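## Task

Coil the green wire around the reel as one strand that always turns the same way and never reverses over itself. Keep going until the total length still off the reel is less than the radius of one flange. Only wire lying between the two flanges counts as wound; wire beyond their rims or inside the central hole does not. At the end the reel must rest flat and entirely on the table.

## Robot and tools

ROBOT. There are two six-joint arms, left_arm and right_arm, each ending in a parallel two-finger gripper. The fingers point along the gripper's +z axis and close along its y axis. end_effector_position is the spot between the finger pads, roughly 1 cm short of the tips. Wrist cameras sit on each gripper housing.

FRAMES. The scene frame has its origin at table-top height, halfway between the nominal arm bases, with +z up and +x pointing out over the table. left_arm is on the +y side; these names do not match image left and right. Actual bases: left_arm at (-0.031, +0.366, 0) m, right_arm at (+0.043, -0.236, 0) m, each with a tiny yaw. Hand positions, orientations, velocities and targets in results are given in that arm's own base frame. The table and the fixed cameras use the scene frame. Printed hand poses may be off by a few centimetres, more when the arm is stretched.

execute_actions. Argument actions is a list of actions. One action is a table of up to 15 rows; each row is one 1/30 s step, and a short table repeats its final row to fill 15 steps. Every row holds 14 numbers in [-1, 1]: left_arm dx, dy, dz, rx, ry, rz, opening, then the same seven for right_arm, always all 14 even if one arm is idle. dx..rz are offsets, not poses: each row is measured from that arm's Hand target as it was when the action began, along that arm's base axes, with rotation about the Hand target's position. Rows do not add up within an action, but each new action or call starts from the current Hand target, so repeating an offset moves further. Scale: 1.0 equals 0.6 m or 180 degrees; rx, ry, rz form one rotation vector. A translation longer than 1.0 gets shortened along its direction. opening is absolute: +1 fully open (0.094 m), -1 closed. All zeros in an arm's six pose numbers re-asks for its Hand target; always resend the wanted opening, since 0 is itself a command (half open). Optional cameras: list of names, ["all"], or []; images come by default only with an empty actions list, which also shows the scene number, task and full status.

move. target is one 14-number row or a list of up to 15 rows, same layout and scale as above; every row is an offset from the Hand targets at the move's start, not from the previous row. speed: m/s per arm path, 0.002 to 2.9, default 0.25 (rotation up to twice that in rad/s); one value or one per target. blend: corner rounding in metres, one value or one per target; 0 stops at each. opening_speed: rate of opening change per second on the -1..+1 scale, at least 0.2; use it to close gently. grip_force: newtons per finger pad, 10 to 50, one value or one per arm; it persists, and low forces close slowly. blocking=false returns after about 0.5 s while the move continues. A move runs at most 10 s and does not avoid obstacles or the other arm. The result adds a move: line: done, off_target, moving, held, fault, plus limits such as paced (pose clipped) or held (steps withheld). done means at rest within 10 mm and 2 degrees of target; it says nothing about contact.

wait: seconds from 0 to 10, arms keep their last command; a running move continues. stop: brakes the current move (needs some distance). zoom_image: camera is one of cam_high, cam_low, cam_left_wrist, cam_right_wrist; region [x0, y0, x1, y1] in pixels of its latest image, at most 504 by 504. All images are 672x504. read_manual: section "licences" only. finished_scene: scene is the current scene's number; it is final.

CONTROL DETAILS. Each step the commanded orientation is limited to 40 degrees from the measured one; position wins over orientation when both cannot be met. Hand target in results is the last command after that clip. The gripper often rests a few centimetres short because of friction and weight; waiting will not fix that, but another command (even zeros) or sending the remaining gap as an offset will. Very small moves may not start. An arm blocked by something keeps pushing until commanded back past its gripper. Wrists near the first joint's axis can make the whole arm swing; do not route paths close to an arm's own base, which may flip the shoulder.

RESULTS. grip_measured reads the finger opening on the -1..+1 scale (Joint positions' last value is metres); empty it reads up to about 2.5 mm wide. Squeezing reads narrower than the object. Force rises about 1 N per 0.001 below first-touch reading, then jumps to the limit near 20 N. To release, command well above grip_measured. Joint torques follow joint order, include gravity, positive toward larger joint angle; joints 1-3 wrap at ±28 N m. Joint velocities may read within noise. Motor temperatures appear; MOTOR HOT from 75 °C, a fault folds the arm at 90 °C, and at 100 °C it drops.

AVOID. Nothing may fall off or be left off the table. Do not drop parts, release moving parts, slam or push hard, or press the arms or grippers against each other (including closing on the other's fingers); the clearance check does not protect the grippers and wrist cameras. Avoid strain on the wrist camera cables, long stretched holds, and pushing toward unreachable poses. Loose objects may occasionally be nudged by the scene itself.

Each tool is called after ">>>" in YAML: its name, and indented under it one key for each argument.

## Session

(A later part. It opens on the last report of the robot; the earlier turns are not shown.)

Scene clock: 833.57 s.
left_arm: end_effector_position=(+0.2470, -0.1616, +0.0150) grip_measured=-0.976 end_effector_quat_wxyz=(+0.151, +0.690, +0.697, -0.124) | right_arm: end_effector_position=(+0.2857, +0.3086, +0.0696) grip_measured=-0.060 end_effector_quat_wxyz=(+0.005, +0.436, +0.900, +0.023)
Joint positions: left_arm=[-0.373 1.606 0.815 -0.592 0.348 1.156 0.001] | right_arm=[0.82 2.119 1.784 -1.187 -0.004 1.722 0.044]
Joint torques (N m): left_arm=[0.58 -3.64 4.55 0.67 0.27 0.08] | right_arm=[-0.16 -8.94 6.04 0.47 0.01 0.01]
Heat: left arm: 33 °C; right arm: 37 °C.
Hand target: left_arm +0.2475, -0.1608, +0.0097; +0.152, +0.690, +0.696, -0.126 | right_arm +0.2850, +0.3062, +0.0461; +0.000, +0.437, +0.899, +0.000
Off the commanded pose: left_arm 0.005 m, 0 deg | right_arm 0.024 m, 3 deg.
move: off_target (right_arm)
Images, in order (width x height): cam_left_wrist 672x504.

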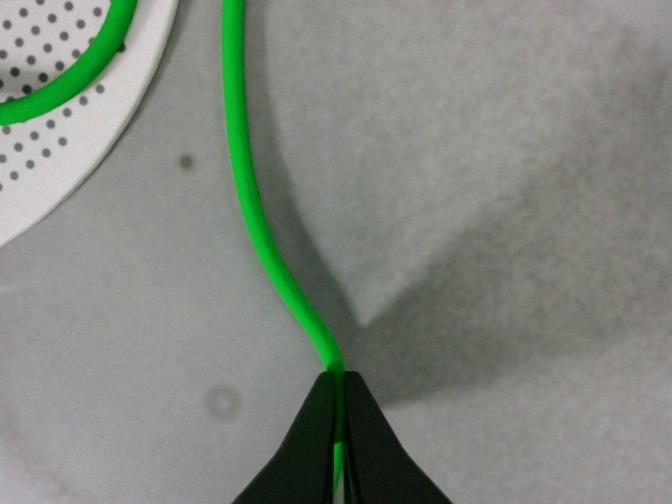

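>>> move:
  target:
    - [0.025,-0.045,0.03,0,0,0.03,-1,-0.01,-0.01,0,0,0,0.2,-0.05]
    - [0.035,-0.08,0.03,0,0,0.07,-1,-0.017,-0.018,0,0,0,0.4,-0.05]
    - [0.035,-0.105,0.03,0,0,0.1,-1,-0.025,-0.03,0,0,0,0.62,-0.05]
  speed: [0.15,0.15,0.15]
  cameras: ["cam_low","cam_high","cam_left_wrist"]

>>> zoom_image:
  camera: "cam_low"
  region: [360, 245, 440, 290]

>>> zoom_image:
  camera: "cam_high"
  region: [200, 190, 380, 280]

Scene clock: 842.73 s.
left_arm: end_effector_position=(+0.2586, -0.2142, +0.0210) grip_measured=-0.978 end_effector_quat_wxyz=(+0.153, +0.573, +0.799, -0.101) | right_arm: end_effector_position=(+0.2819, +0.3053, +0.0696) grip_measured=-0.058 end_effector_quat_wxyz=(+0.043, -0.486, +0.873, +0.020)
Joint positions: left_arm=[-0.581 1.652 0.891 -0.507 0.213 0.631 0.001] | right_arm=[0.818 2.052 1.677 -1.102 -0.012 -0.198 0.044]
Joint torques (N m): left_arm=[-0.7 -4.63 8.57 0.82 0.11 -0.08] | right_arm=[-0.35 -10.09 3.6 0.16 0.04 -0.36]
Heat: left arm: 32 °C; right arm: 36 °C.
Hand target: left_arm +0.2685, -0.2239, +0.0278; +0.170, +0.573, +0.795, -0.101 | right_arm +0.2700, +0.2882, +0.0461; +0.000, -0.498, +0.867, +0.001
Off the commanded pose: left_arm 0.015 m, 2 deg | right_arm 0.031 m, 6 deg.
move: off_target (left_arm, right_arm)
Images, in order (width x height): cam_high 672x504, cam_low 672x504, cam_left_wrist 672x504.

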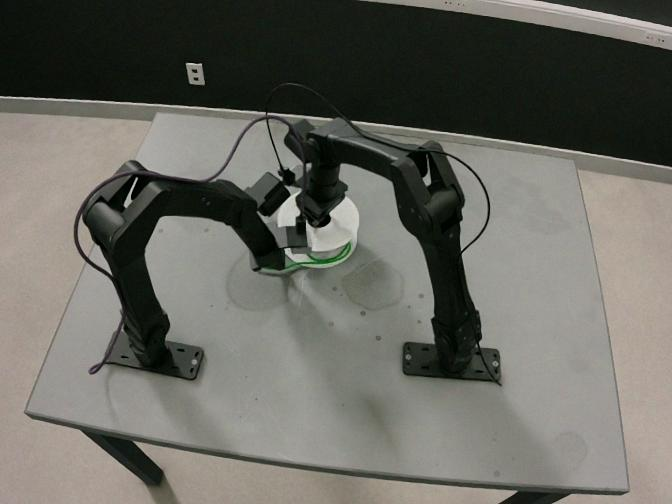

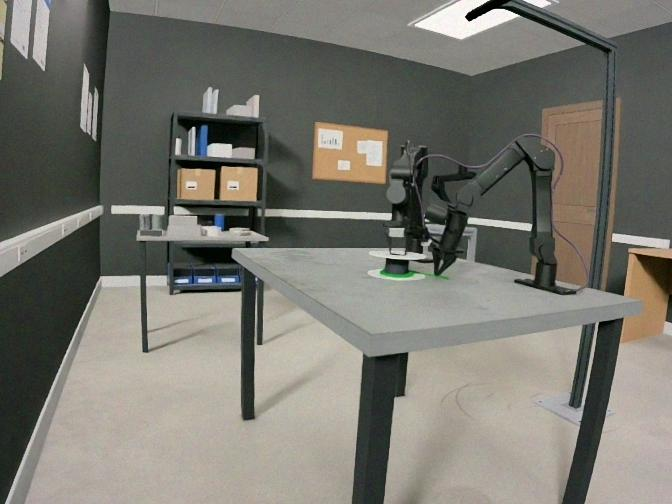

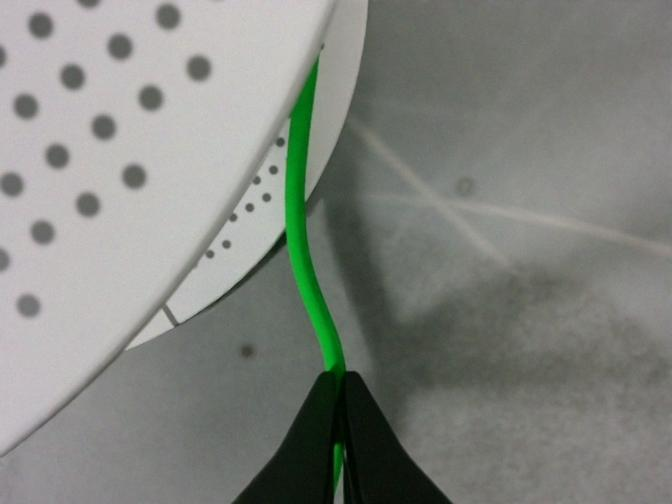

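Scaled by 6.300 from the camera's 672x504 image, which has a finer 960x720 frame.

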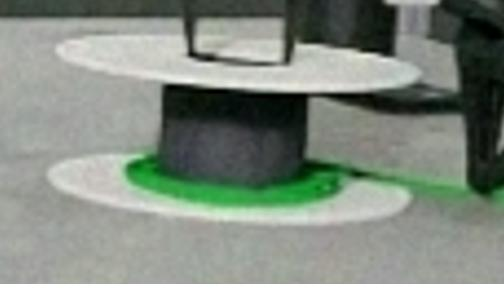

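Scaled by 2.800 from the camera's 672x504 image, which has a finer 960x720 frame.

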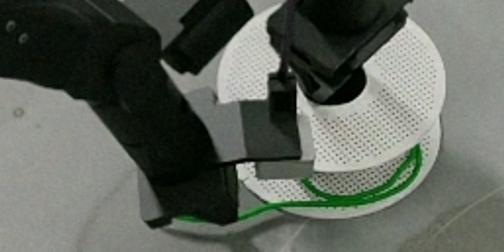

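>>> move:
  target:
    - [0.0,0.0,-0.02,0,0,0,-0.4,0.015,0.02,0.015,0,0,0,-0.8]
    - [-0.0,0.03,0.05,0,0,0,-0.4,0.015,0.02,0.015,0,0,-0.3,-0.8]
    - [0.0,0.09,0.07,0,0,0,-0.4,0.015,0.02,0.015,0,0,-0.61,-0.8]
    - [-0.0,0.09,0.07,0,0,0,-0.4,0.015,0.02,0.0,0,0,-0.61,-0.8]
  speed: [0.1,0.4,0.5,0.2]
  cameras: ["cam_left_wrist","cam_right_wrist","cam_high"]

>>> zoom_image:
  camera: "cam_high"
  region: [200, 190, 380, 280]

Scene clock: 849.10 s.
left_arm: end_effector_position=(+0.2658, -0.1681, +0.0583) grip_measured=-0.402 end_effector_quat_wxyz=(+0.153, +0.572, +0.800, -0.098) | right_arm: end_effector_position=(+0.2787, +0.3017, +0.0566) grip_measured=-0.798 end_effector_quat_wxyz=(-0.001, +0.420, +0.907, +0.013)
Joint positions: left_arm=[-0.425 1.533 0.937 -0.705 0.249 0.782 0.028] | right_arm=[0.818 2.111 1.719 -1.156 -0.011 1.685 0.009]
Joint torques (N m): left_arm=[0.64 -6.67 6.9 0.51 0.32 0.09] | right_arm=[0.05 -10.55 6.95 0.31 0.09 0.1]
Heat: left arm: 32 °C; right arm: 37 °C.
Hand target: left_arm +0.2685, -0.1699, +0.0698; +0.170, +0.573, +0.795, -0.101 | right_arm +0.2790, +0.3002, +0.0461; +0.000, +0.423, +0.906, +0.001
Off the commanded pose: left_arm 0.012 m, 2 deg | right_arm 0.011 m, 1 deg.
move: off_target (left_arm, right_arm)
Images, in order (width x height): cam_high 672x504, cam_left_wrist 672x504, cam_right_wrist 672x504.

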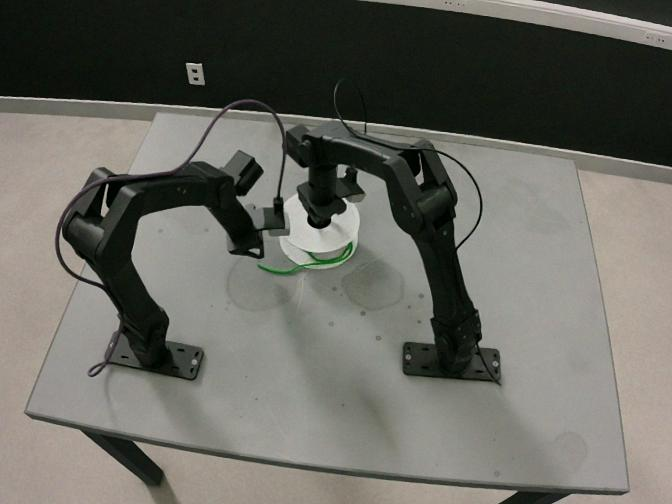

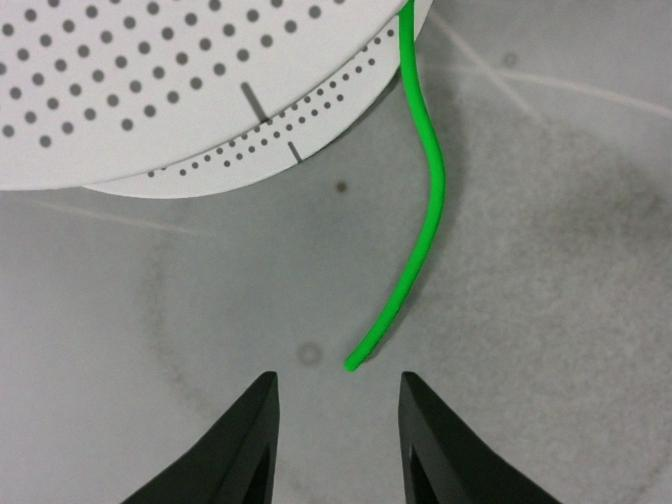

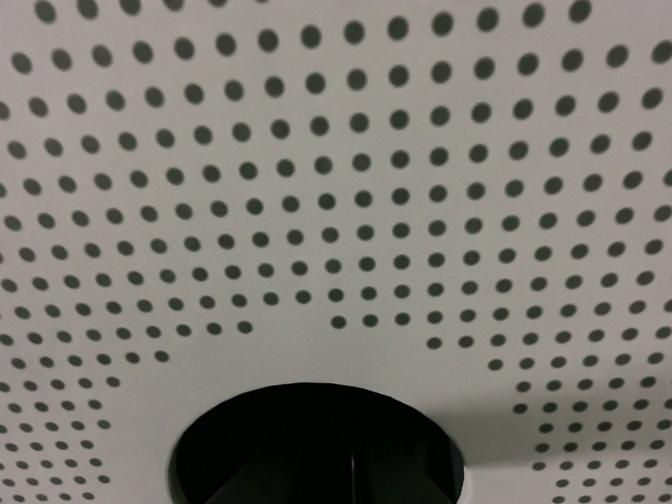

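Scaled by 2.800 from the camera's 672x504 image, which has a finer 960x720 frame.

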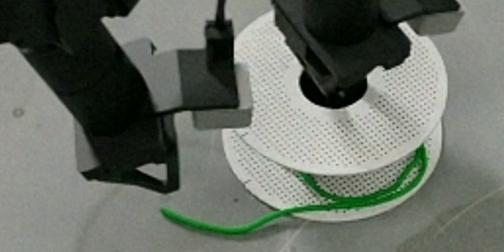

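>>> move:
  target:
    - [-0.0217,-0.0185,-0.05,0,0,-0.15,-0.5,0.0057,0.0036,0.0,0,0,0,-0.8]
    - [-0.0217,-0.0185,-0.1,0,0,-0.15,-0.5,0.0057,0.0036,0.0,0,0,0,-0.8]
    - [-0.0217,-0.0185,-0.1,0,0,-0.15,-1,0.0057,0.0036,0.0,0,0,0,-0.05]
  speed: [0.2,0.1,0.1]
  cameras: ["cam_left_wrist"]

Scene clock: 854.50 s.
left_arm: end_effector_position=(+0.2566, -0.1819, +0.0154) grip_measured=-0.975 end_effector_quat_wxyz=(+0.143, +0.743, +0.640, -0.133) | right_arm: end_effector_position=(+0.2818, +0.3051, +0.0693) grip_measured=-0.060 end_effector_quat_wxyz=(+0.002, +0.420, +0.907, +0.023)
Joint positions: left_arm=[-0.414 1.705 0.929 -0.643 0.364 1.278 0.001] | right_arm=[0.818 2.1 1.753 -1.178 -0.011 1.686 0.044]
Joint torques (N m): left_arm=[0.53 -4.45 4.49 0.53 0.31 0.08] | right_arm=[-0.13 -8.72 5.9 0.5 0.08 0.06]
Heat: left arm: 32 °C; right arm: 36 °C.
Hand target: left_arm +0.2555, -0.1810, +0.0099; +0.142, +0.743, +0.639, -0.138 | right_arm +0.2824, +0.3023, +0.0461; +0.000, +0.423, +0.906, +0.001
Off the commanded pose: left_arm 0.006 m, 1 deg | right_arm 0.023 m, 3 deg.
move: off_target (right_arm)
Images, in order (width x height): cam_left_wrist 672x504.

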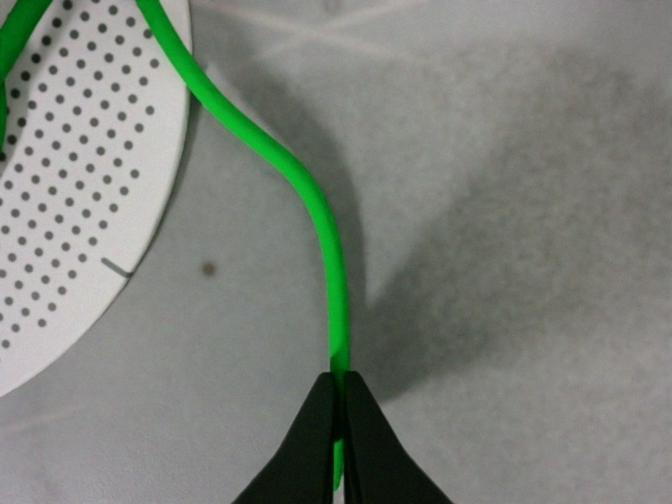

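>>> move:
  target:
    - [0.01,-0.035,0.03,0,0,0.05,-1,-0.01,-0.01,0,0,0,0.2,-0.05]
    - [0.02,-0.06,0.03,0,0,0.12,-1,-0.017,-0.018,0,0,0,0.4,-0.05]
    - [0.032,-0.08,0.03,0,0,0.18,-1,-0.025,-0.03,0,0,0,0.6,-0.05]
  speed: [0.15,0.15,0.15]
  cameras: ["cam_low","cam_high","cam_left_wrist"]

>>> zoom_image:
  camera: "cam_low"
  region: [360, 245, 440, 290]

>>> zoom_image:
  camera: "cam_high"
  region: [200, 190, 380, 280]

Scene clock: 863.77 s.
left_arm: end_effector_position=(+0.2708, -0.2235, +0.0216) grip_measured=-0.977 end_effector_quat_wxyz=(+0.159, +0.536, +0.824, -0.093) | right_arm: end_effector_position=(+0.2827, +0.3029, +0.0695) grip_measured=-0.058 end_effector_quat_wxyz=(+0.049, -0.469, +0.881, +0.022)
Joint positions: left_arm=[-0.603 1.688 0.931 -0.487 0.174 0.52 0.001] | right_arm=[0.812 2.035 1.652 -1.081 -0.011 -0.166 0.044]
Joint torques (N m): left_arm=[-0.66 -6.42 6.02 0.86 0.06 -0.07] | right_arm=[-0.09 -10.06 3.67 0.05 0.05 -0.38]
Heat: left arm: 32 °C; right arm: 36 °C.
Hand target: left_arm +0.2746, -0.2290, +0.0278; +0.174, +0.535, +0.821, -0.093 | right_arm +0.2675, +0.2843, +0.0460; +0.000, -0.484, +0.875, +0.000
Off the commanded pose: left_arm 0.009 m, 2 deg | right_arm 0.034 m, 6 deg.
move: off_target (right_arm)
Images, in order (width x height): cam_high 672x504, cam_low 672x504, cam_left_wrist 672x504.

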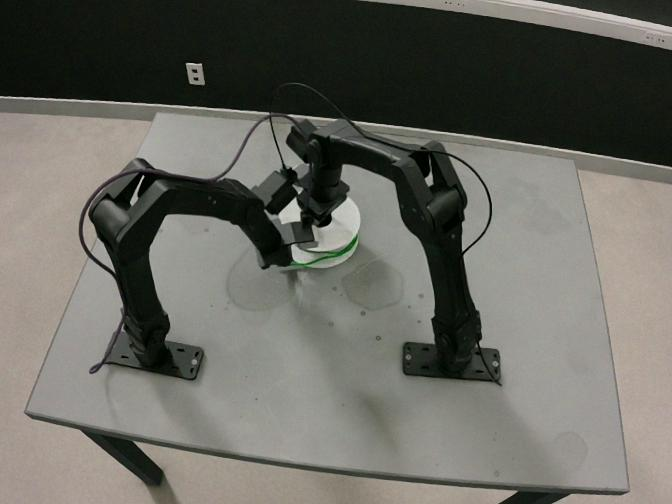

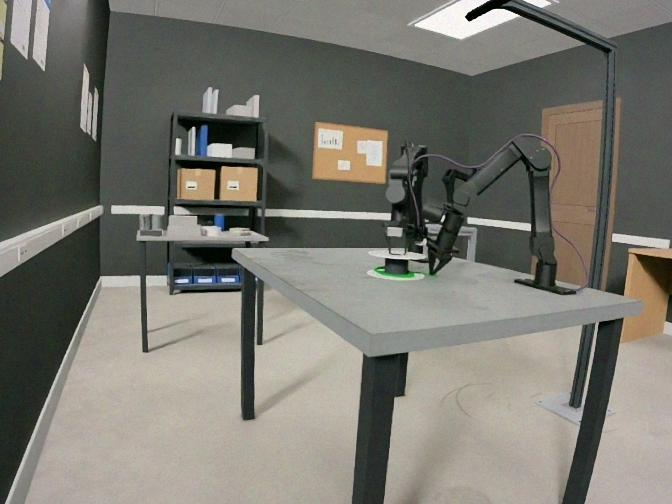

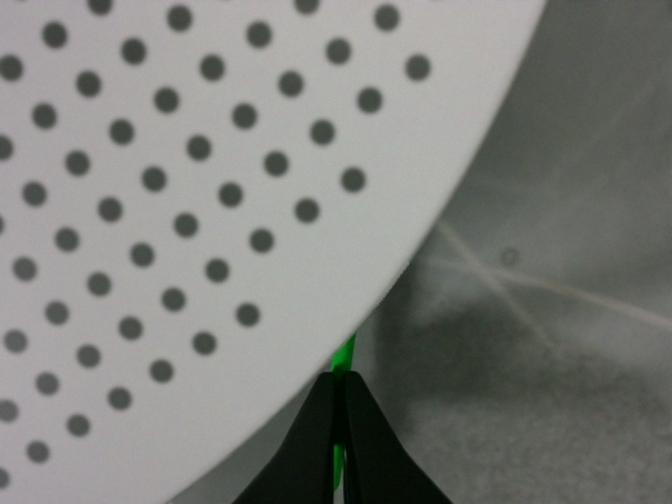

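Scaled by 6.300 from the camera's 672x504 image, which has a finer 960x720 frame.

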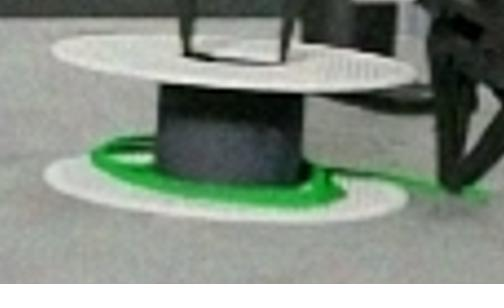

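Scaled by 2.800 from the camera's 672x504 image, which has a finer 960x720 frame.

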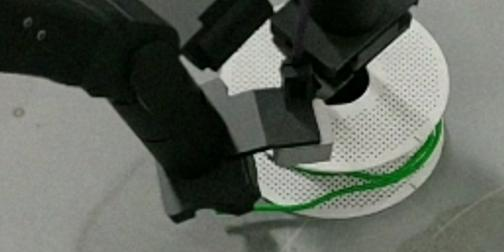

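>>> move:
  target:
    - [0.0,0.0,-0.018,0,0,0,-0.6,0,0,0,0,0,0,-0.05]
    - [-0.01,0.04,0.05,0,0,0,-0.5,0,0,0,0,0,0,-0.05]
    - [-0.02,0.12,0.12,0,0,0,-0.5,0,0,0,0,0,0,-0.05]
  speed: [0.06,0.1,0.25]
  cameras: ["cam_low","cam_high","cam_left_wrist"]

>>> zoom_image:
  camera: "cam_low"
  region: [360, 245, 440, 290]

>>> zoom_image:
  camera: "cam_high"
  region: [270, 180, 370, 275]

Scene clock: 868.77 s.
left_arm: end_effector_position=(+0.2573, -0.1541, +0.0870) grip_measured=-0.502 end_effector_quat_wxyz=(+0.156, +0.534, +0.826, -0.090) | right_arm: end_effector_position=(+0.2827, +0.3029, +0.0695) grip_measured=-0.058 end_effector_quat_wxyz=(+0.049, -0.470, +0.881, +0.022)
Joint positions: left_arm=[-0.407 1.428 0.961 -0.818 0.227 0.707 0.023] | right_arm=[0.812 2.035 1.652 -1.081 -0.011 -0.167 0.044]
Joint torques (N m): left_arm=[0.58 -5.18 8.64 0.56 0.32 0.1] | right_arm=[-0.03 -10.02 3.55 0.07 0.07 -0.37]
Heat: left arm: 32 °C; right arm: 36 °C.
Hand target: left_arm +0.2626, -0.1570, +0.0998; +0.174, +0.535, +0.821, -0.093 | right_arm +0.2675, +0.2843, +0.0460; +0.000, -0.484, +0.875, +0.000
Off the commanded pose: left_arm 0.014 m, 2 deg | right_arm 0.034 m, 6 deg.
move: off_target (left_arm, right_arm); target 2's new opening was sent with left_arm's hand 0.018 m and 3 deg from that target
Images, in order (width x height): cam_high 672x504, cam_low 672x504, cam_left_wrist 672x504.

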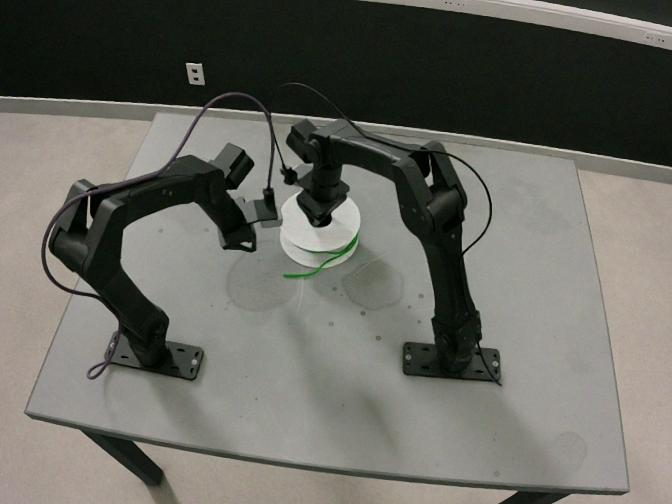

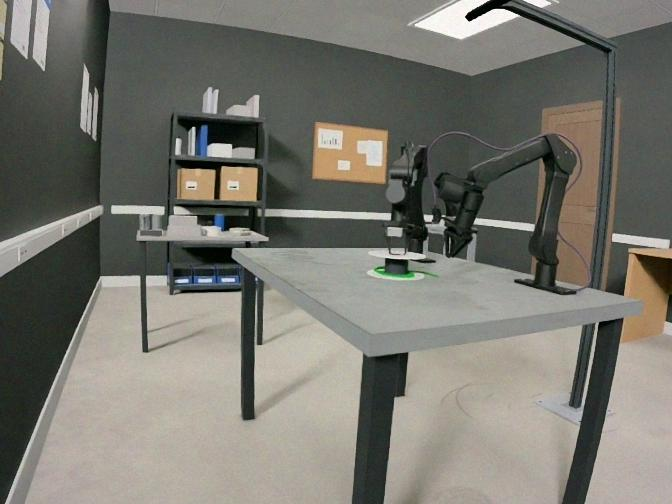

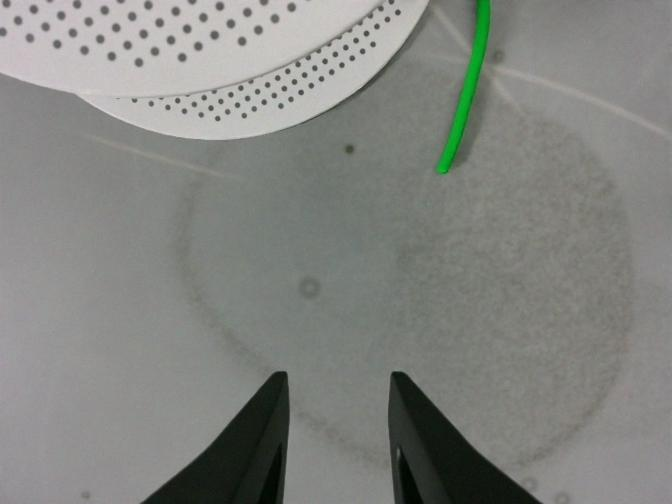

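Scaled by 6.300 from the camera's 672x504 image, which has a finer 960x720 frame.

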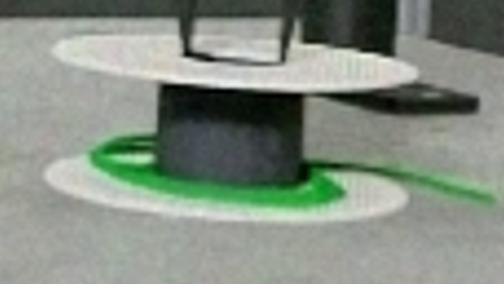

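Scaled by 5.040 from the camera's 672x504 image, which has a finer 960x720 frame.

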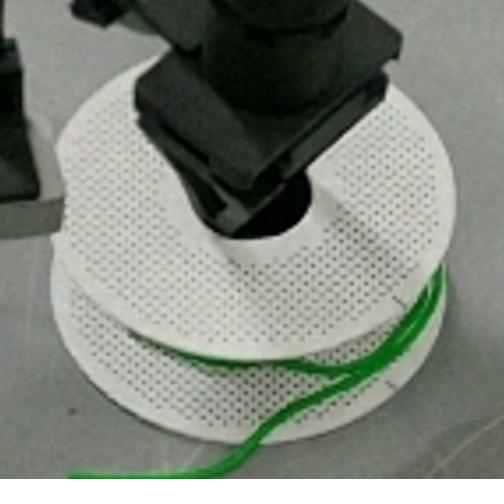

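>>> move:
  target:
    - [-0.08,0.15,0.08,0,0,0,-0.5,0,0,0,0,0,0,-0.05]
    - [-0.08,0.15,0.08,0,0,0,-0.5,0.0,0.0,0,0,0,0.26,-0.05]
    - [-0.08,0.15,0.08,0,0,0,-0.5,0.0,0.0,0,0,0,0.52,-0.05]
  speed: [0.2,0.25,0.25]
  cameras: ["cam_low","cam_high"]

>>> zoom_image:
  camera: "cam_low"
  region: [360, 245, 440, 290]

>>> zoom_image:
  camera: "cam_high"
  region: [270, 180, 370, 285]

Scene clock: 876.50 s.
left_arm: end_effector_position=(+0.2106, -0.0656, +0.1365) grip_measured=-0.502 end_effector_quat_wxyz=(+0.157, +0.534, +0.826, -0.094) | right_arm: end_effector_position=(+0.2785, +0.2987, +0.0696) grip_measured=-0.058 end_effector_quat_wxyz=(-0.040, +0.965, -0.259, +0.015)
Joint positions: left_arm=[-0.047 1.171 0.979 -1.194 0.32 1.072 0.023] | right_arm=[0.812 2.034 1.652 -1.105 -0.012 -1.804 0.044]
Joint torques (N m): left_arm=[0.76 -2.7 8.98 0.34 0.39 0.09] | right_arm=[0.05 -9.76 3.48 0.26 0.09 -0.33]
Heat: left arm: 33 °C; right arm: 35 °C.
Hand target: left_arm +0.2146, -0.0670, +0.1478; +0.174, +0.535, +0.821, -0.093 | right_arm +0.2675, +0.2844, +0.0461; +0.000, +0.969, -0.246, +0.000
Off the commanded pose: left_arm 0.012 m, 2 deg | right_arm 0.030 m, 5 deg.
move: off_target (left_arm, right_arm)
Images, in order (width x height): cam_high 672x504, cam_low 672x504.

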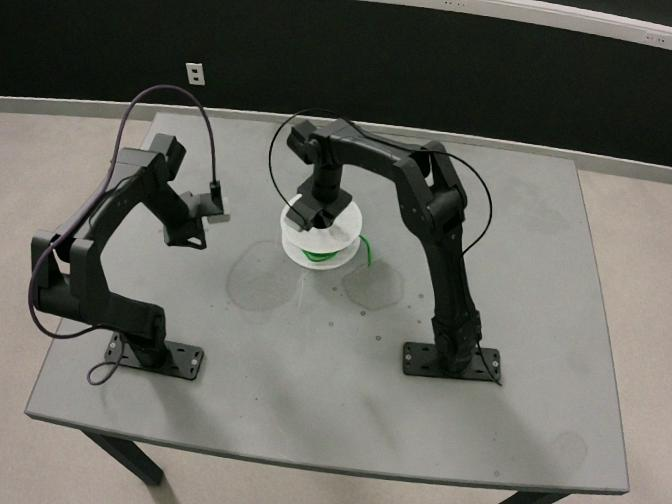

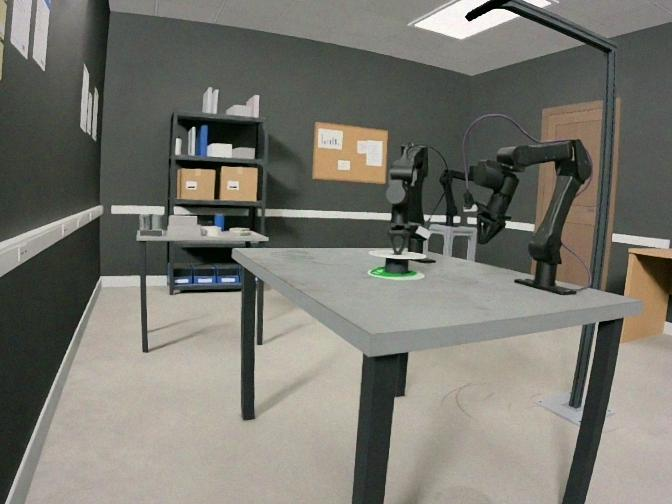

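Scaled by 6.300 from the camera's 672x504 image, which has a finer 960x720 frame.

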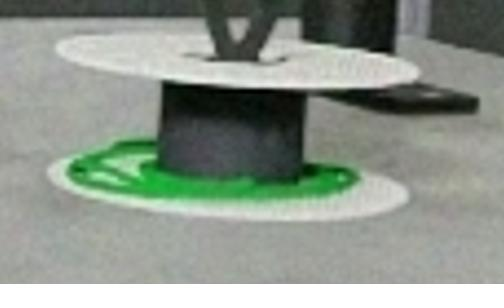

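Scaled by 4.800 from the camera's 672x504 image, which has a finer 960x720 frame.

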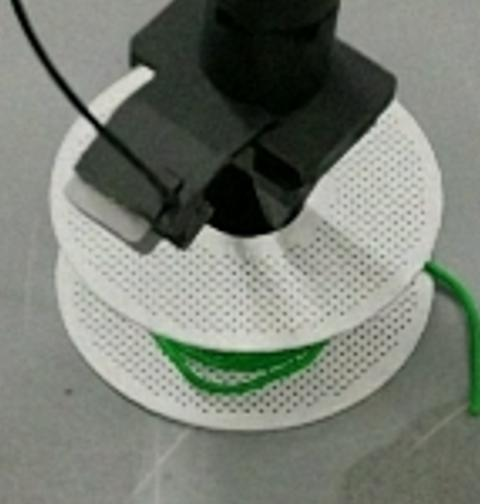

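>>> move:
  target:
    - [0,0,0,0,0,0,-0.5,0.018,0.024,0.015,0,0,0,-0.8]
    - [0,0,0,0,0,0,-0.5,0.018,0.024,0.015,0,0,-0.4,-0.8]
    - [0,0,0,0,0,0,-0.5,0.018,0.024,0.015,0,0,-0.8,-0.8]
    - [0,0,0,0,0,0,-0.5,0.018,0.024,0.015,0,0,-1.12,-0.8]
    - [0,0,0,0,0,0,-0.5,0.018,0.024,0.0,0,0,-1.12,-0.8]
  speed: [0.2,0.5,0.5,0.5,0.2]
  cameras: ["cam_high","cam_right_wrist"]

every number of target 4 of 5 must lie in its column's range; nothing of the call was run
Scene clock: 878.57 s.
left_arm: end_effector_position=(+0.2106, -0.0656, +0.1365) grip_measured=-0.502 end_effector_quat_wxyz=(+0.157, +0.534, +0.826, -0.094) | right_arm: end_effector_position=(+0.2785, +0.2987, +0.0696) grip_measured=-0.058 end_effector_quat_wxyz=(-0.040, +0.965, -0.259, +0.015)
Joint positions: left_arm=[-0.047 1.171 0.979 -1.194 0.32 1.072 0.023] | right_arm=[0.812 2.034 1.652 -1.105 -0.012 -1.804 0.044]
Joint torques (N m): left_arm=[0.75 -2.7 8.98 0.34 0.39 0.1] | right_arm=[-0.02 -9.83 3.52 0.27 0.09 -0.32]
Heat: left arm: 33 °C; right arm: 35 °C.
Hand target: left_arm +0.2146, -0.0670, +0.1478; +0.174, +0.535, +0.821, -0.093 | right_arm +0.2675, +0.2844, +0.0461; +0.000, +0.969, -0.246, +0.000
Tool commands: left_gripper/opening=-0.5 right_gripper/opening=-0.05
Off the commanded pose: left_arm 0.012 m, 2 deg | right_arm 0.030 m, 5 deg.

>>> move:
  target:
    - [0,0,0,0,0,0,-0.5,0.018,0.024,0.015,0,0,0,-0.8]
    - [0,0,0,0,0,0,-0.5,0.018,0.024,0.015,0,0,-0.4,-0.8]
    - [0,0,0,0,0,0,-0.5,0.018,0.024,0.015,0,0,-0.8,-0.8]
    - [0,0,0,0,0,0,-0.5,0.018,0.024,0.015,0,0,-1.0,-0.8]
    - [0,0,0,0,0,0,-0.5,0.018,0.024,0.0,0,0,-1.0,-0.8]
  speed: [0.2,0.6,0.6,0.5,0.2]
  cameras: ["cam_high","cam_right_wrist"]

>>> zoom_image:
  camera: "cam_high"
  region: [270, 180, 370, 285]

Scene clock: 886.30 s.
left_arm: end_effector_position=(+0.2106, -0.0656, +0.1365) grip_measured=-0.502 end_effector_quat_wxyz=(+0.157, +0.534, +0.826, -0.094) | right_arm: end_effector_position=(+0.2795, +0.2983, +0.0553) grip_measured=-0.798 end_effector_quat_wxyz=(+0.001, +0.245, +0.970, +0.009)
Joint positions: left_arm=[-0.047 1.171 0.979 -1.194 0.32 1.072 0.023] | right_arm=[0.812 2.11 1.713 -1.156 -0.007 1.307 0.009]
Joint torques (N m): left_arm=[0.75 -2.71 8.96 0.34 0.39 0.09] | right_arm=[0.51 -10.81 6.78 0.34 0.02 0.1]
Motor temperatures (°C): left_arm=[27 31 33 25 23 24 26] | right_arm=[22 36 26 26 22 24 23]
Heat: left arm: 33 °C; right arm: 36 °C.
Hand target: left_arm +0.2146, -0.0670, +0.1478; +0.174, +0.535, +0.821, -0.093 | right_arm +0.2783, +0.2988, +0.0461; +0.000, +0.246, +0.969, +0.000
Off the commanded pose: left_arm 0.012 m, 2 deg | right_arm 0.009 m, 1 deg.
move: off_target (left_arm)
Images, in order (width x height): cam_high 672x504, cam_right_wrist 672x504.

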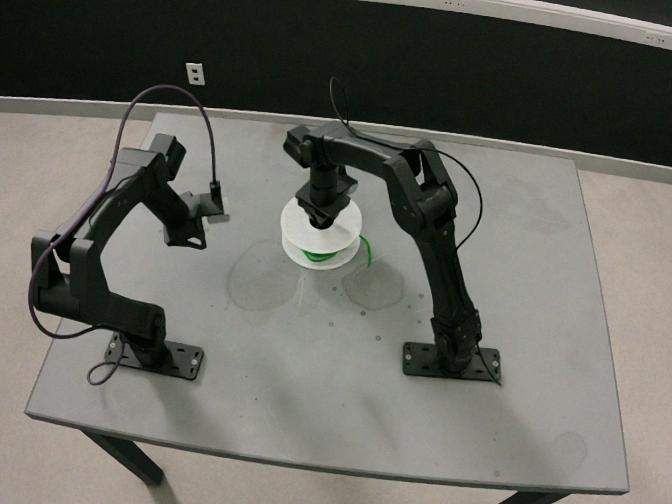

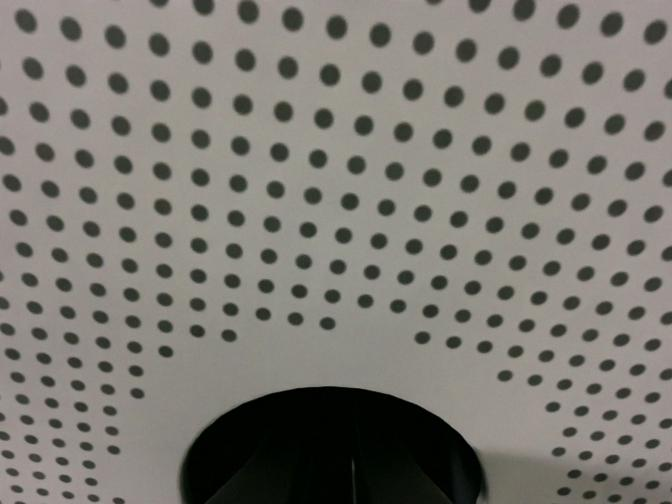

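Scaled by 4.800 from the camera's 672x504 image, which has a finer 960x720 frame.

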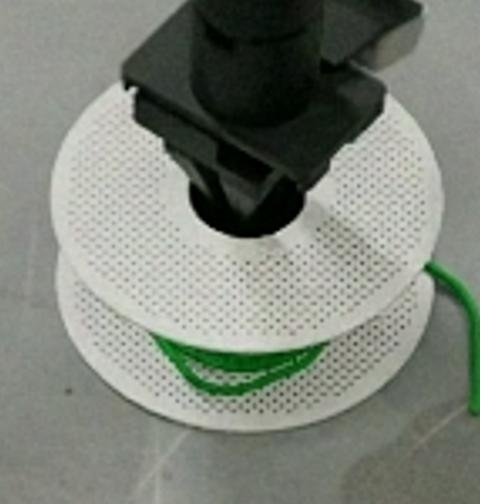

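>>> move:
  target:
    - [0,0,0,0,0,0,-0.5,0,0,0,0,0,0,-0.05]
    - [0,0,0,0,0,0,-0.5,-0.005,-0.005,0,0,0,0.35,-0.05]
    - [0,0,0,0,0,0,-0.5,-0.01,-0.01,0,0,0,0.7,-0.05]
    - [0,0,0,0,0,0,-0.5,-0.018,-0.02,0,0,0,1.0,-0.05]
  speed: [0.2,0.3,0.3,0.3]
  cameras: ["cam_high","cam_low"]

>>> zoom_image:
  camera: "cam_high"
  region: [270, 180, 370, 285]

>>> zoom_image:
  camera: "cam_low"
  region: [360, 245, 440, 290]

Scene clock: 895.47 s.
left_arm: end_effector_position=(+0.2106, -0.0656, +0.1365) grip_measured=-0.502 end_effector_quat_wxyz=(+0.157, +0.534, +0.826, -0.094) | right_arm: end_effector_position=(+0.2756, +0.2958, +0.0693) grip_measured=-0.058 end_effector_quat_wxyz=(-0.031, +0.965, -0.262, +0.009)
Joint positions: left_arm=[-0.047 1.171 0.979 -1.194 0.32 1.072 0.023] | right_arm=[0.812 2.037 1.658 -1.128 -0.013 -1.799 0.044]
Joint torques (N m): left_arm=[0.75 -2.7 8.98 0.34 0.4 0.09] | right_arm=[0.34 -9.62 3.69 0.45 0.1 -0.32]
Heat: left arm: 34 °C; right arm: 36 °C.
Hand target: left_arm +0.2146, -0.0670, +0.1478; +0.174, +0.535, +0.821, -0.093 | right_arm +0.2674, +0.2867, +0.0460; +0.001, +0.969, -0.246, +0.000
Off the commanded pose: left_arm 0.012 m, 2 deg | right_arm 0.026 m, 4 deg.
move: off_target (left_arm, right_arm)
Images, in order (width x height): cam_high 672x504, cam_low 672x504.

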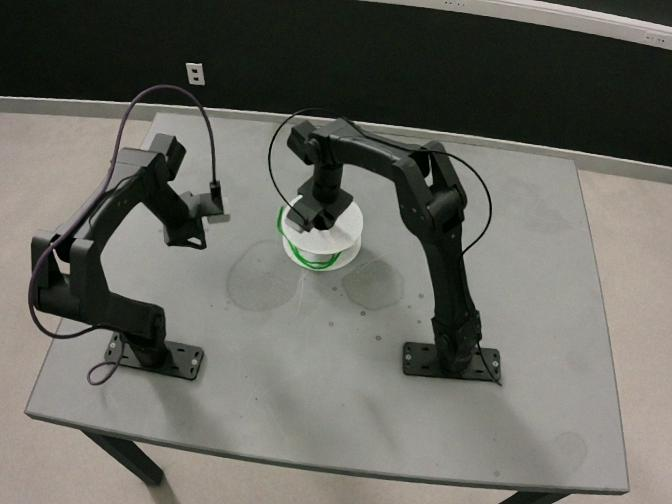

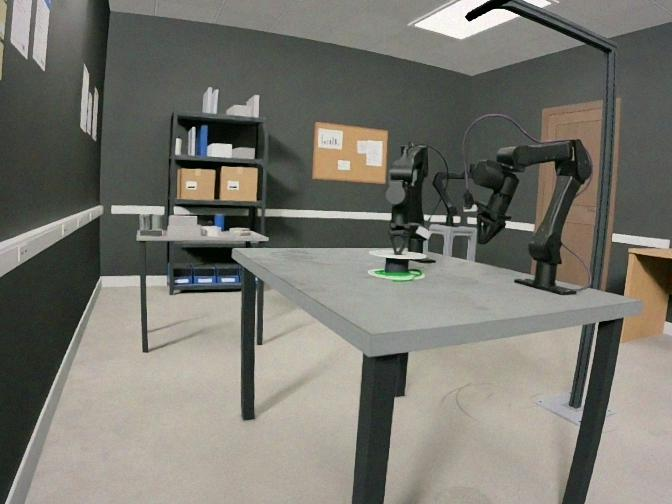

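Scaled by 4.800 from the camera's 672x504 image, which has a finer 960x720 frame.

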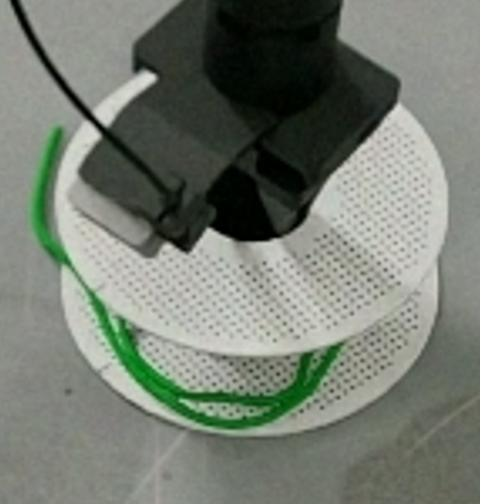

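Scaled by 6.300 from the camera's 672x504 image, which has a finer 960x720 frame.

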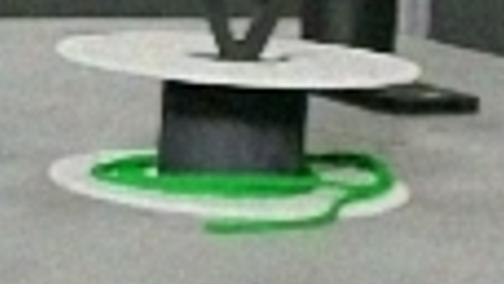

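>>> move:
  target:
    - [0,0,0,0,0,0,-0.5,0.013,0.015,0.015,0,0,0,-0.8]
    - [0,0,0,0,0,0,-0.5,0.013,0.015,0.015,0,0,-0.4,-0.8]
    - [0,0,0,0,0,0,-0.5,0.013,0.015,0.015,0,0,-0.8,-0.8]
    - [0,0,0,0,0,0,-0.5,0.013,0.015,0.015,0,0,-1.0,-0.8]
  speed: [0.2,0.6,0.6,0.5]

>>> move:
  target:
    - [0,0,0,0,0,0,-0.5,0.0,0.0,-0.015,0,0,-0.12,-0.8]
  speed: [0.2]
  cameras: ["cam_high","cam_right_wrist"]

Scene clock: 903.77 s.
left_arm: end_effector_position=(+0.2106, -0.0656, +0.1365) grip_measured=-0.502 end_effector_quat_wxyz=(+0.157, +0.534, +0.826, -0.094) | right_arm: end_effector_position=(+0.2749, +0.2938, +0.0572) grip_measured=-0.798 end_effector_quat_wxyz=(+0.000, +0.245, +0.970, +0.008)
Joint positions: left_arm=[-0.047 1.171 0.979 -1.194 0.32 1.072 0.023] | right_arm=[0.812 2.087 1.686 -1.157 -0.008 1.307 0.009]
Joint torques (N m): left_arm=[0.75 -2.7 8.99 0.34 0.39 0.09] | right_arm=[0.57 -10.86 8.95 0.11 0.05 0.09]
Heat: left arm: 34 °C; right arm: 37 °C.
Hand target: left_arm +0.2146, -0.0670, +0.1478; +0.174, +0.535, +0.821, -0.093 | right_arm +0.2752, +0.2958, +0.0551; +0.000, +0.246, +0.969, +0.001
Off the commanded pose: left_arm 0.012 m, 2 deg | right_arm 0.003 m, 1 deg.
move: off_target (left_arm)

Scene clock: 905.47 s.
left_arm: end_effector_position=(+0.2106, -0.0656, +0.1365) grip_measured=-0.502 end_effector_quat_wxyz=(+0.157, +0.534, +0.826, -0.094) | right_arm: end_effector_position=(+0.2773, +0.2963, +0.0573) grip_measured=-0.798 end_effector_quat_wxyz=(+0.001, +0.422, +0.907, +0.014)
Joint positions: left_arm=[-0.047 1.171 0.979 -1.194 0.32 1.072 0.023] | right_arm=[0.812 2.087 1.686 -1.143 -0.008 1.684 0.009]
Joint torques (N m): left_arm=[0.76 -2.7 8.96 0.34 0.4 0.09] | right_arm=[0.54 -10.35 6.67 0.34 0.06 0.11]
Heat: left arm: 34 °C; right arm: 37 °C.
Hand target: left_arm +0.2146, -0.0670, +0.1478; +0.174, +0.535, +0.821, -0.093 | right_arm +0.2752, +0.2957, +0.0461; +0.000, +0.423, +0.906, +0.001
Off the commanded pose: left_arm 0.012 m, 2 deg | right_arm 0.011 m, 2 deg.
move: off_target (left_arm, right_arm)
Images, in order (width x height): cam_high 672x504, cam_right_wrist 672x504.

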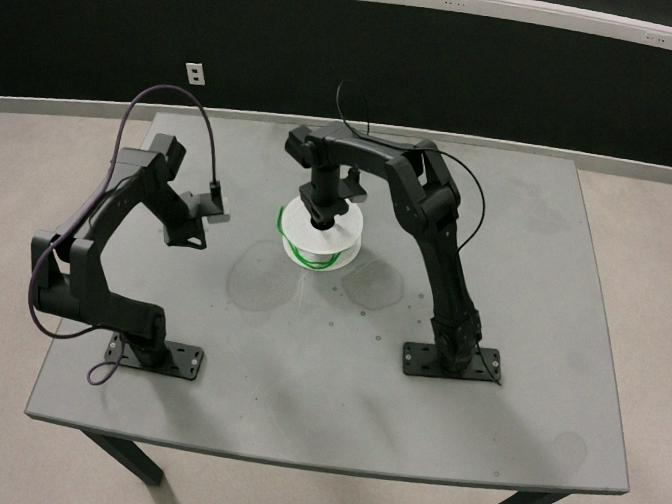

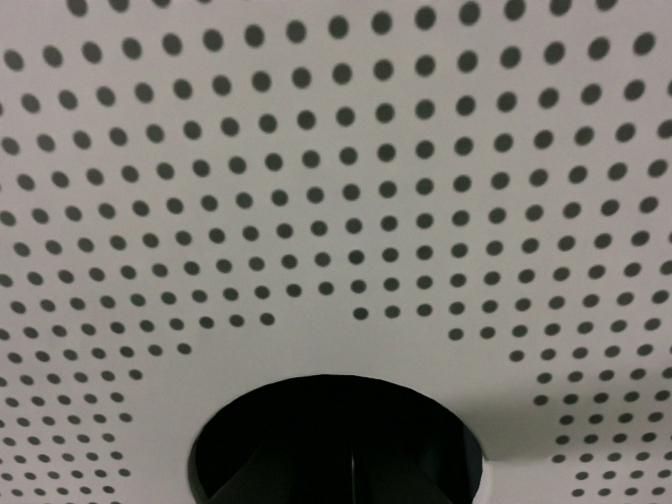

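>>> move:
  target: [0.326,-0.122,-0.09,-0.1075,0.2225,0.3116,-0.5,0,0,0,0,0,0,-0.05]
  speed: 0.25
  cameras: ["cam_high","cam_left_wrist"]

Scene clock: 910.27 s.
left_arm: end_effector_position=(+0.4068, -0.1338, +0.0892) grip_measured=-0.502 end_effector_quat_wxyz=(-0.001, -0.004, +0.956, -0.293) | right_arm: end_effector_position=(+0.2777, +0.2967, +0.0672) grip_measured=-0.069 end_effector_quat_wxyz=(+0.003, +0.423, +0.906, +0.022)
Joint positions: left_arm=[-0.083 2.107 1.721 -1.129 0.592 -0.109 0.023] | right_arm=[0.812 2.067 1.695 -1.155 -0.008 1.686 0.044]
Joint torques (N m): left_arm=[-0.72 -8.13 8.54 0.12 0.52 -0.04] | right_arm=[0.51 -8.85 5.81 0.49 0.06 0.09]
Heat: left arm: 34 °C; right arm: 37 °C.
Hand target: left_arm +0.4102, -0.1402, +0.0938; +0.000, +0.000, +0.954, -0.300 | right_arm +0.2753, +0.2958, +0.0461; +0.001, +0.423, +0.906, +0.001
Off the commanded pose: left_arm 0.009 m, 1 deg | right_arm 0.021 m, 2 deg.
move: off_target (right_arm)
Images, in order (width x height): cam_high 672x504, cam_left_wrist 672x504.

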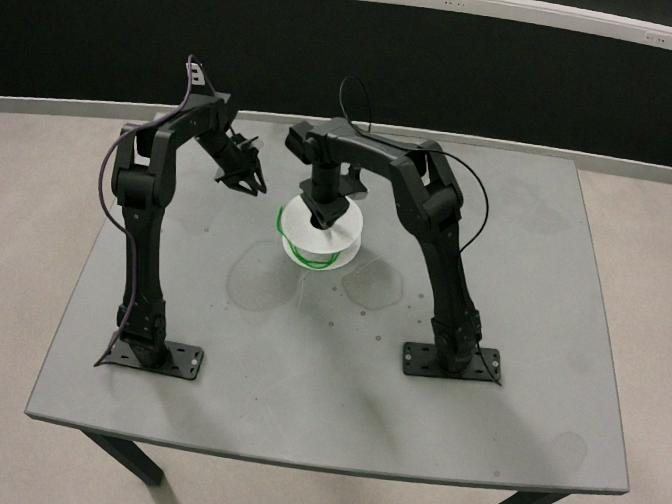

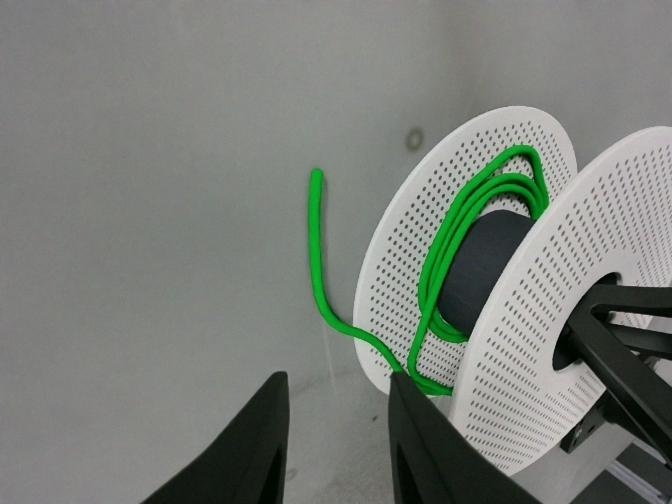

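>>> move:
  target:
    - [0.018,-0.063,-0.1,0,0,0,-0.55,0,0,0,0,0,0,-0.05]
  speed: 0.15
  cameras: ["cam_left_wrist"]

Scene clock: 913.93 s.
left_arm: end_effector_position=(+0.4195, -0.1757, +0.0354) grip_measured=-0.548 end_effector_quat_wxyz=(-0.002, -0.001, +0.955, -0.296) | right_arm: end_effector_position=(+0.2777, +0.2967, +0.0672) grip_measured=-0.069 end_effector_quat_wxyz=(+0.003, +0.423, +0.906, +0.022)
Joint positions: left_arm=[-0.176 2.214 1.668 -0.91 0.592 -0.212 0.021] | right_arm=[0.812 2.067 1.695 -1.155 -0.008 1.686 0.044]
Joint torques (N m): left_arm=[-0.14 -9.13 5.61 0.48 0.42 -0.07] | right_arm=[0.51 -8.81 5.82 0.51 0.07 0.06]
Heat: left arm: 34 °C; right arm: 36 °C.
Hand target: left_arm +0.4211, -0.1780, +0.0339; +0.000, +0.000, +0.954, -0.300 | right_arm +0.2753, +0.2958, +0.0461; +0.001, +0.423, +0.906, +0.001
Off the commanded pose: left_arm 0.003 m, 1 deg | right_arm 0.021 m, 2 deg.
move: off_target (right_arm)
Images, in order (width x height): cam_left_wrist 672x504.

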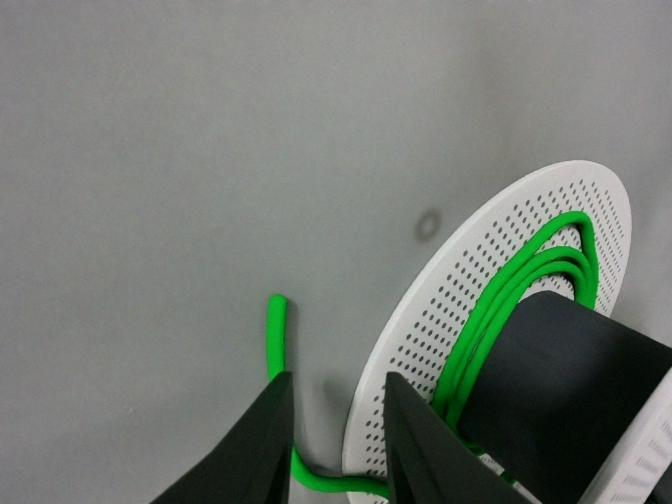

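>>> move:
  target:
    - [0,0.008,-0.025,0,0,0,-0.55,0,0,0,0,0,0,-0.05]
    - [0,0.008,-0.044,0,0,0,-0.55,0,0,0,0,0,0,-0.05]
    - [0,0.008,-0.044,0,0,0,-1,0,0,0,0,0,0,-0.05]
  speed: 0.08
  cameras: ["cam_left_wrist"]

Scene clock: 917.37 s.
left_arm: end_effector_position=(+0.4214, -0.1760, +0.0189) grip_measured=-0.995 end_effector_quat_wxyz=(+0.003, -0.001, +0.952, -0.305) | right_arm: end_effector_position=(+0.2777, +0.2967, +0.0672) grip_measured=-0.069 end_effector_quat_wxyz=(+0.003, +0.423, +0.906, +0.022)
Joint positions: left_arm=[-0.171 2.233 1.622 -0.832 0.607 -0.212 0] | right_arm=[0.812 2.067 1.695 -1.155 -0.008 1.686 0.044]
Joint torques (N m): left_arm=[0.35 -8.06 4.89 0.51 0.27 0.1] | right_arm=[0.55 -8.81 5.86 0.49 0.07 0.07]
Heat: left arm: 34 °C; right arm: 36 °C.
Hand target: left_arm +0.4210, -0.1732, +0.0074; +0.000, +0.000, +0.954, -0.300 | right_arm +0.2753, +0.2958, +0.0461; +0.001, +0.423, +0.906, +0.001
Off the commanded pose: left_arm 0.012 m, 1 deg | right_arm 0.021 m, 2 deg.
move: off_target (left_arm, right_arm); target 3's new opening was sent with left_arm's hand 0.015 m and 1 deg from that target
Images, in order (width x height): cam_left_wrist 672x504.

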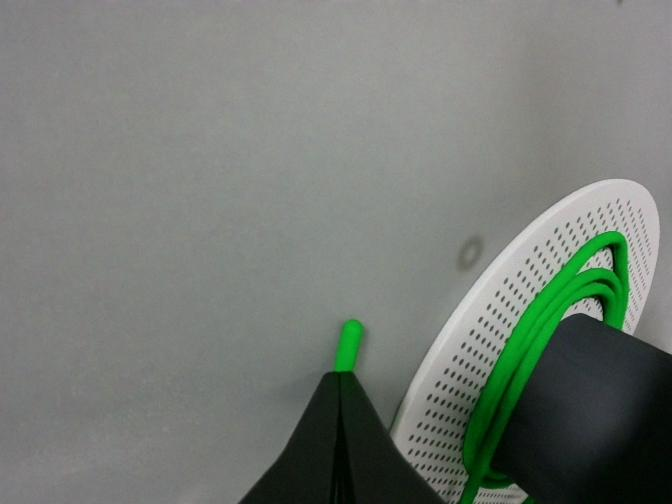

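>>> move:
  target:
    - [0,0.0,0.006,0,0,0,-0.55,0,0,0,0,0,0,-0.05]
    - [0,0.0,-0.02,0,0,0,-0.55,0,0,0,0,0,0,-0.05]
    - [0,0.0,-0.02,0,0,0,-1,0,0,0,0,0,0,-0.05]
  speed: 0.06
  cameras: ["cam_left_wrist"]

Scene clock: 920.27 s.
left_arm: end_effector_position=(+0.4238, -0.1789, +0.0174) grip_measured=-0.995 end_effector_quat_wxyz=(+0.008, +0.001, +0.947, -0.321) | right_arm: end_effector_position=(+0.2777, +0.2967, +0.0672) grip_measured=-0.069 end_effector_quat_wxyz=(+0.003, +0.423, +0.906, +0.022)
Joint positions: left_arm=[-0.166 2.239 1.609 -0.798 0.639 -0.211 0] | right_arm=[0.812 2.067 1.695 -1.155 -0.008 1.686 0.044]
Joint torques (N m): left_arm=[-0.06 -7.28 4.23 0.55 -0.08 0.1] | right_arm=[0.57 -8.85 5.89 0.5 0.05 0.08]
Heat: left arm: 33 °C; right arm: 36 °C.
Hand target: left_arm +0.4210, -0.1732, -0.0045; +0.000, +0.000, +0.954, -0.300 | right_arm +0.2753, +0.2958, +0.0461; +0.001, +0.423, +0.906, +0.001
Off the commanded pose: left_arm 0.023 m, 3 deg | right_arm 0.021 m, 2 deg.
move: off_target (left_arm, right_arm); target 3's new opening was sent with left_arm's hand 0.027 m and 3 deg from that target
Images, in order (width x height): cam_left_wrist 672x504.

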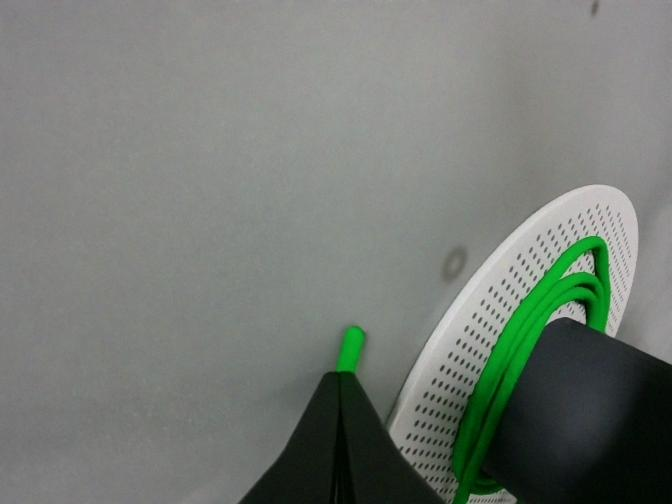

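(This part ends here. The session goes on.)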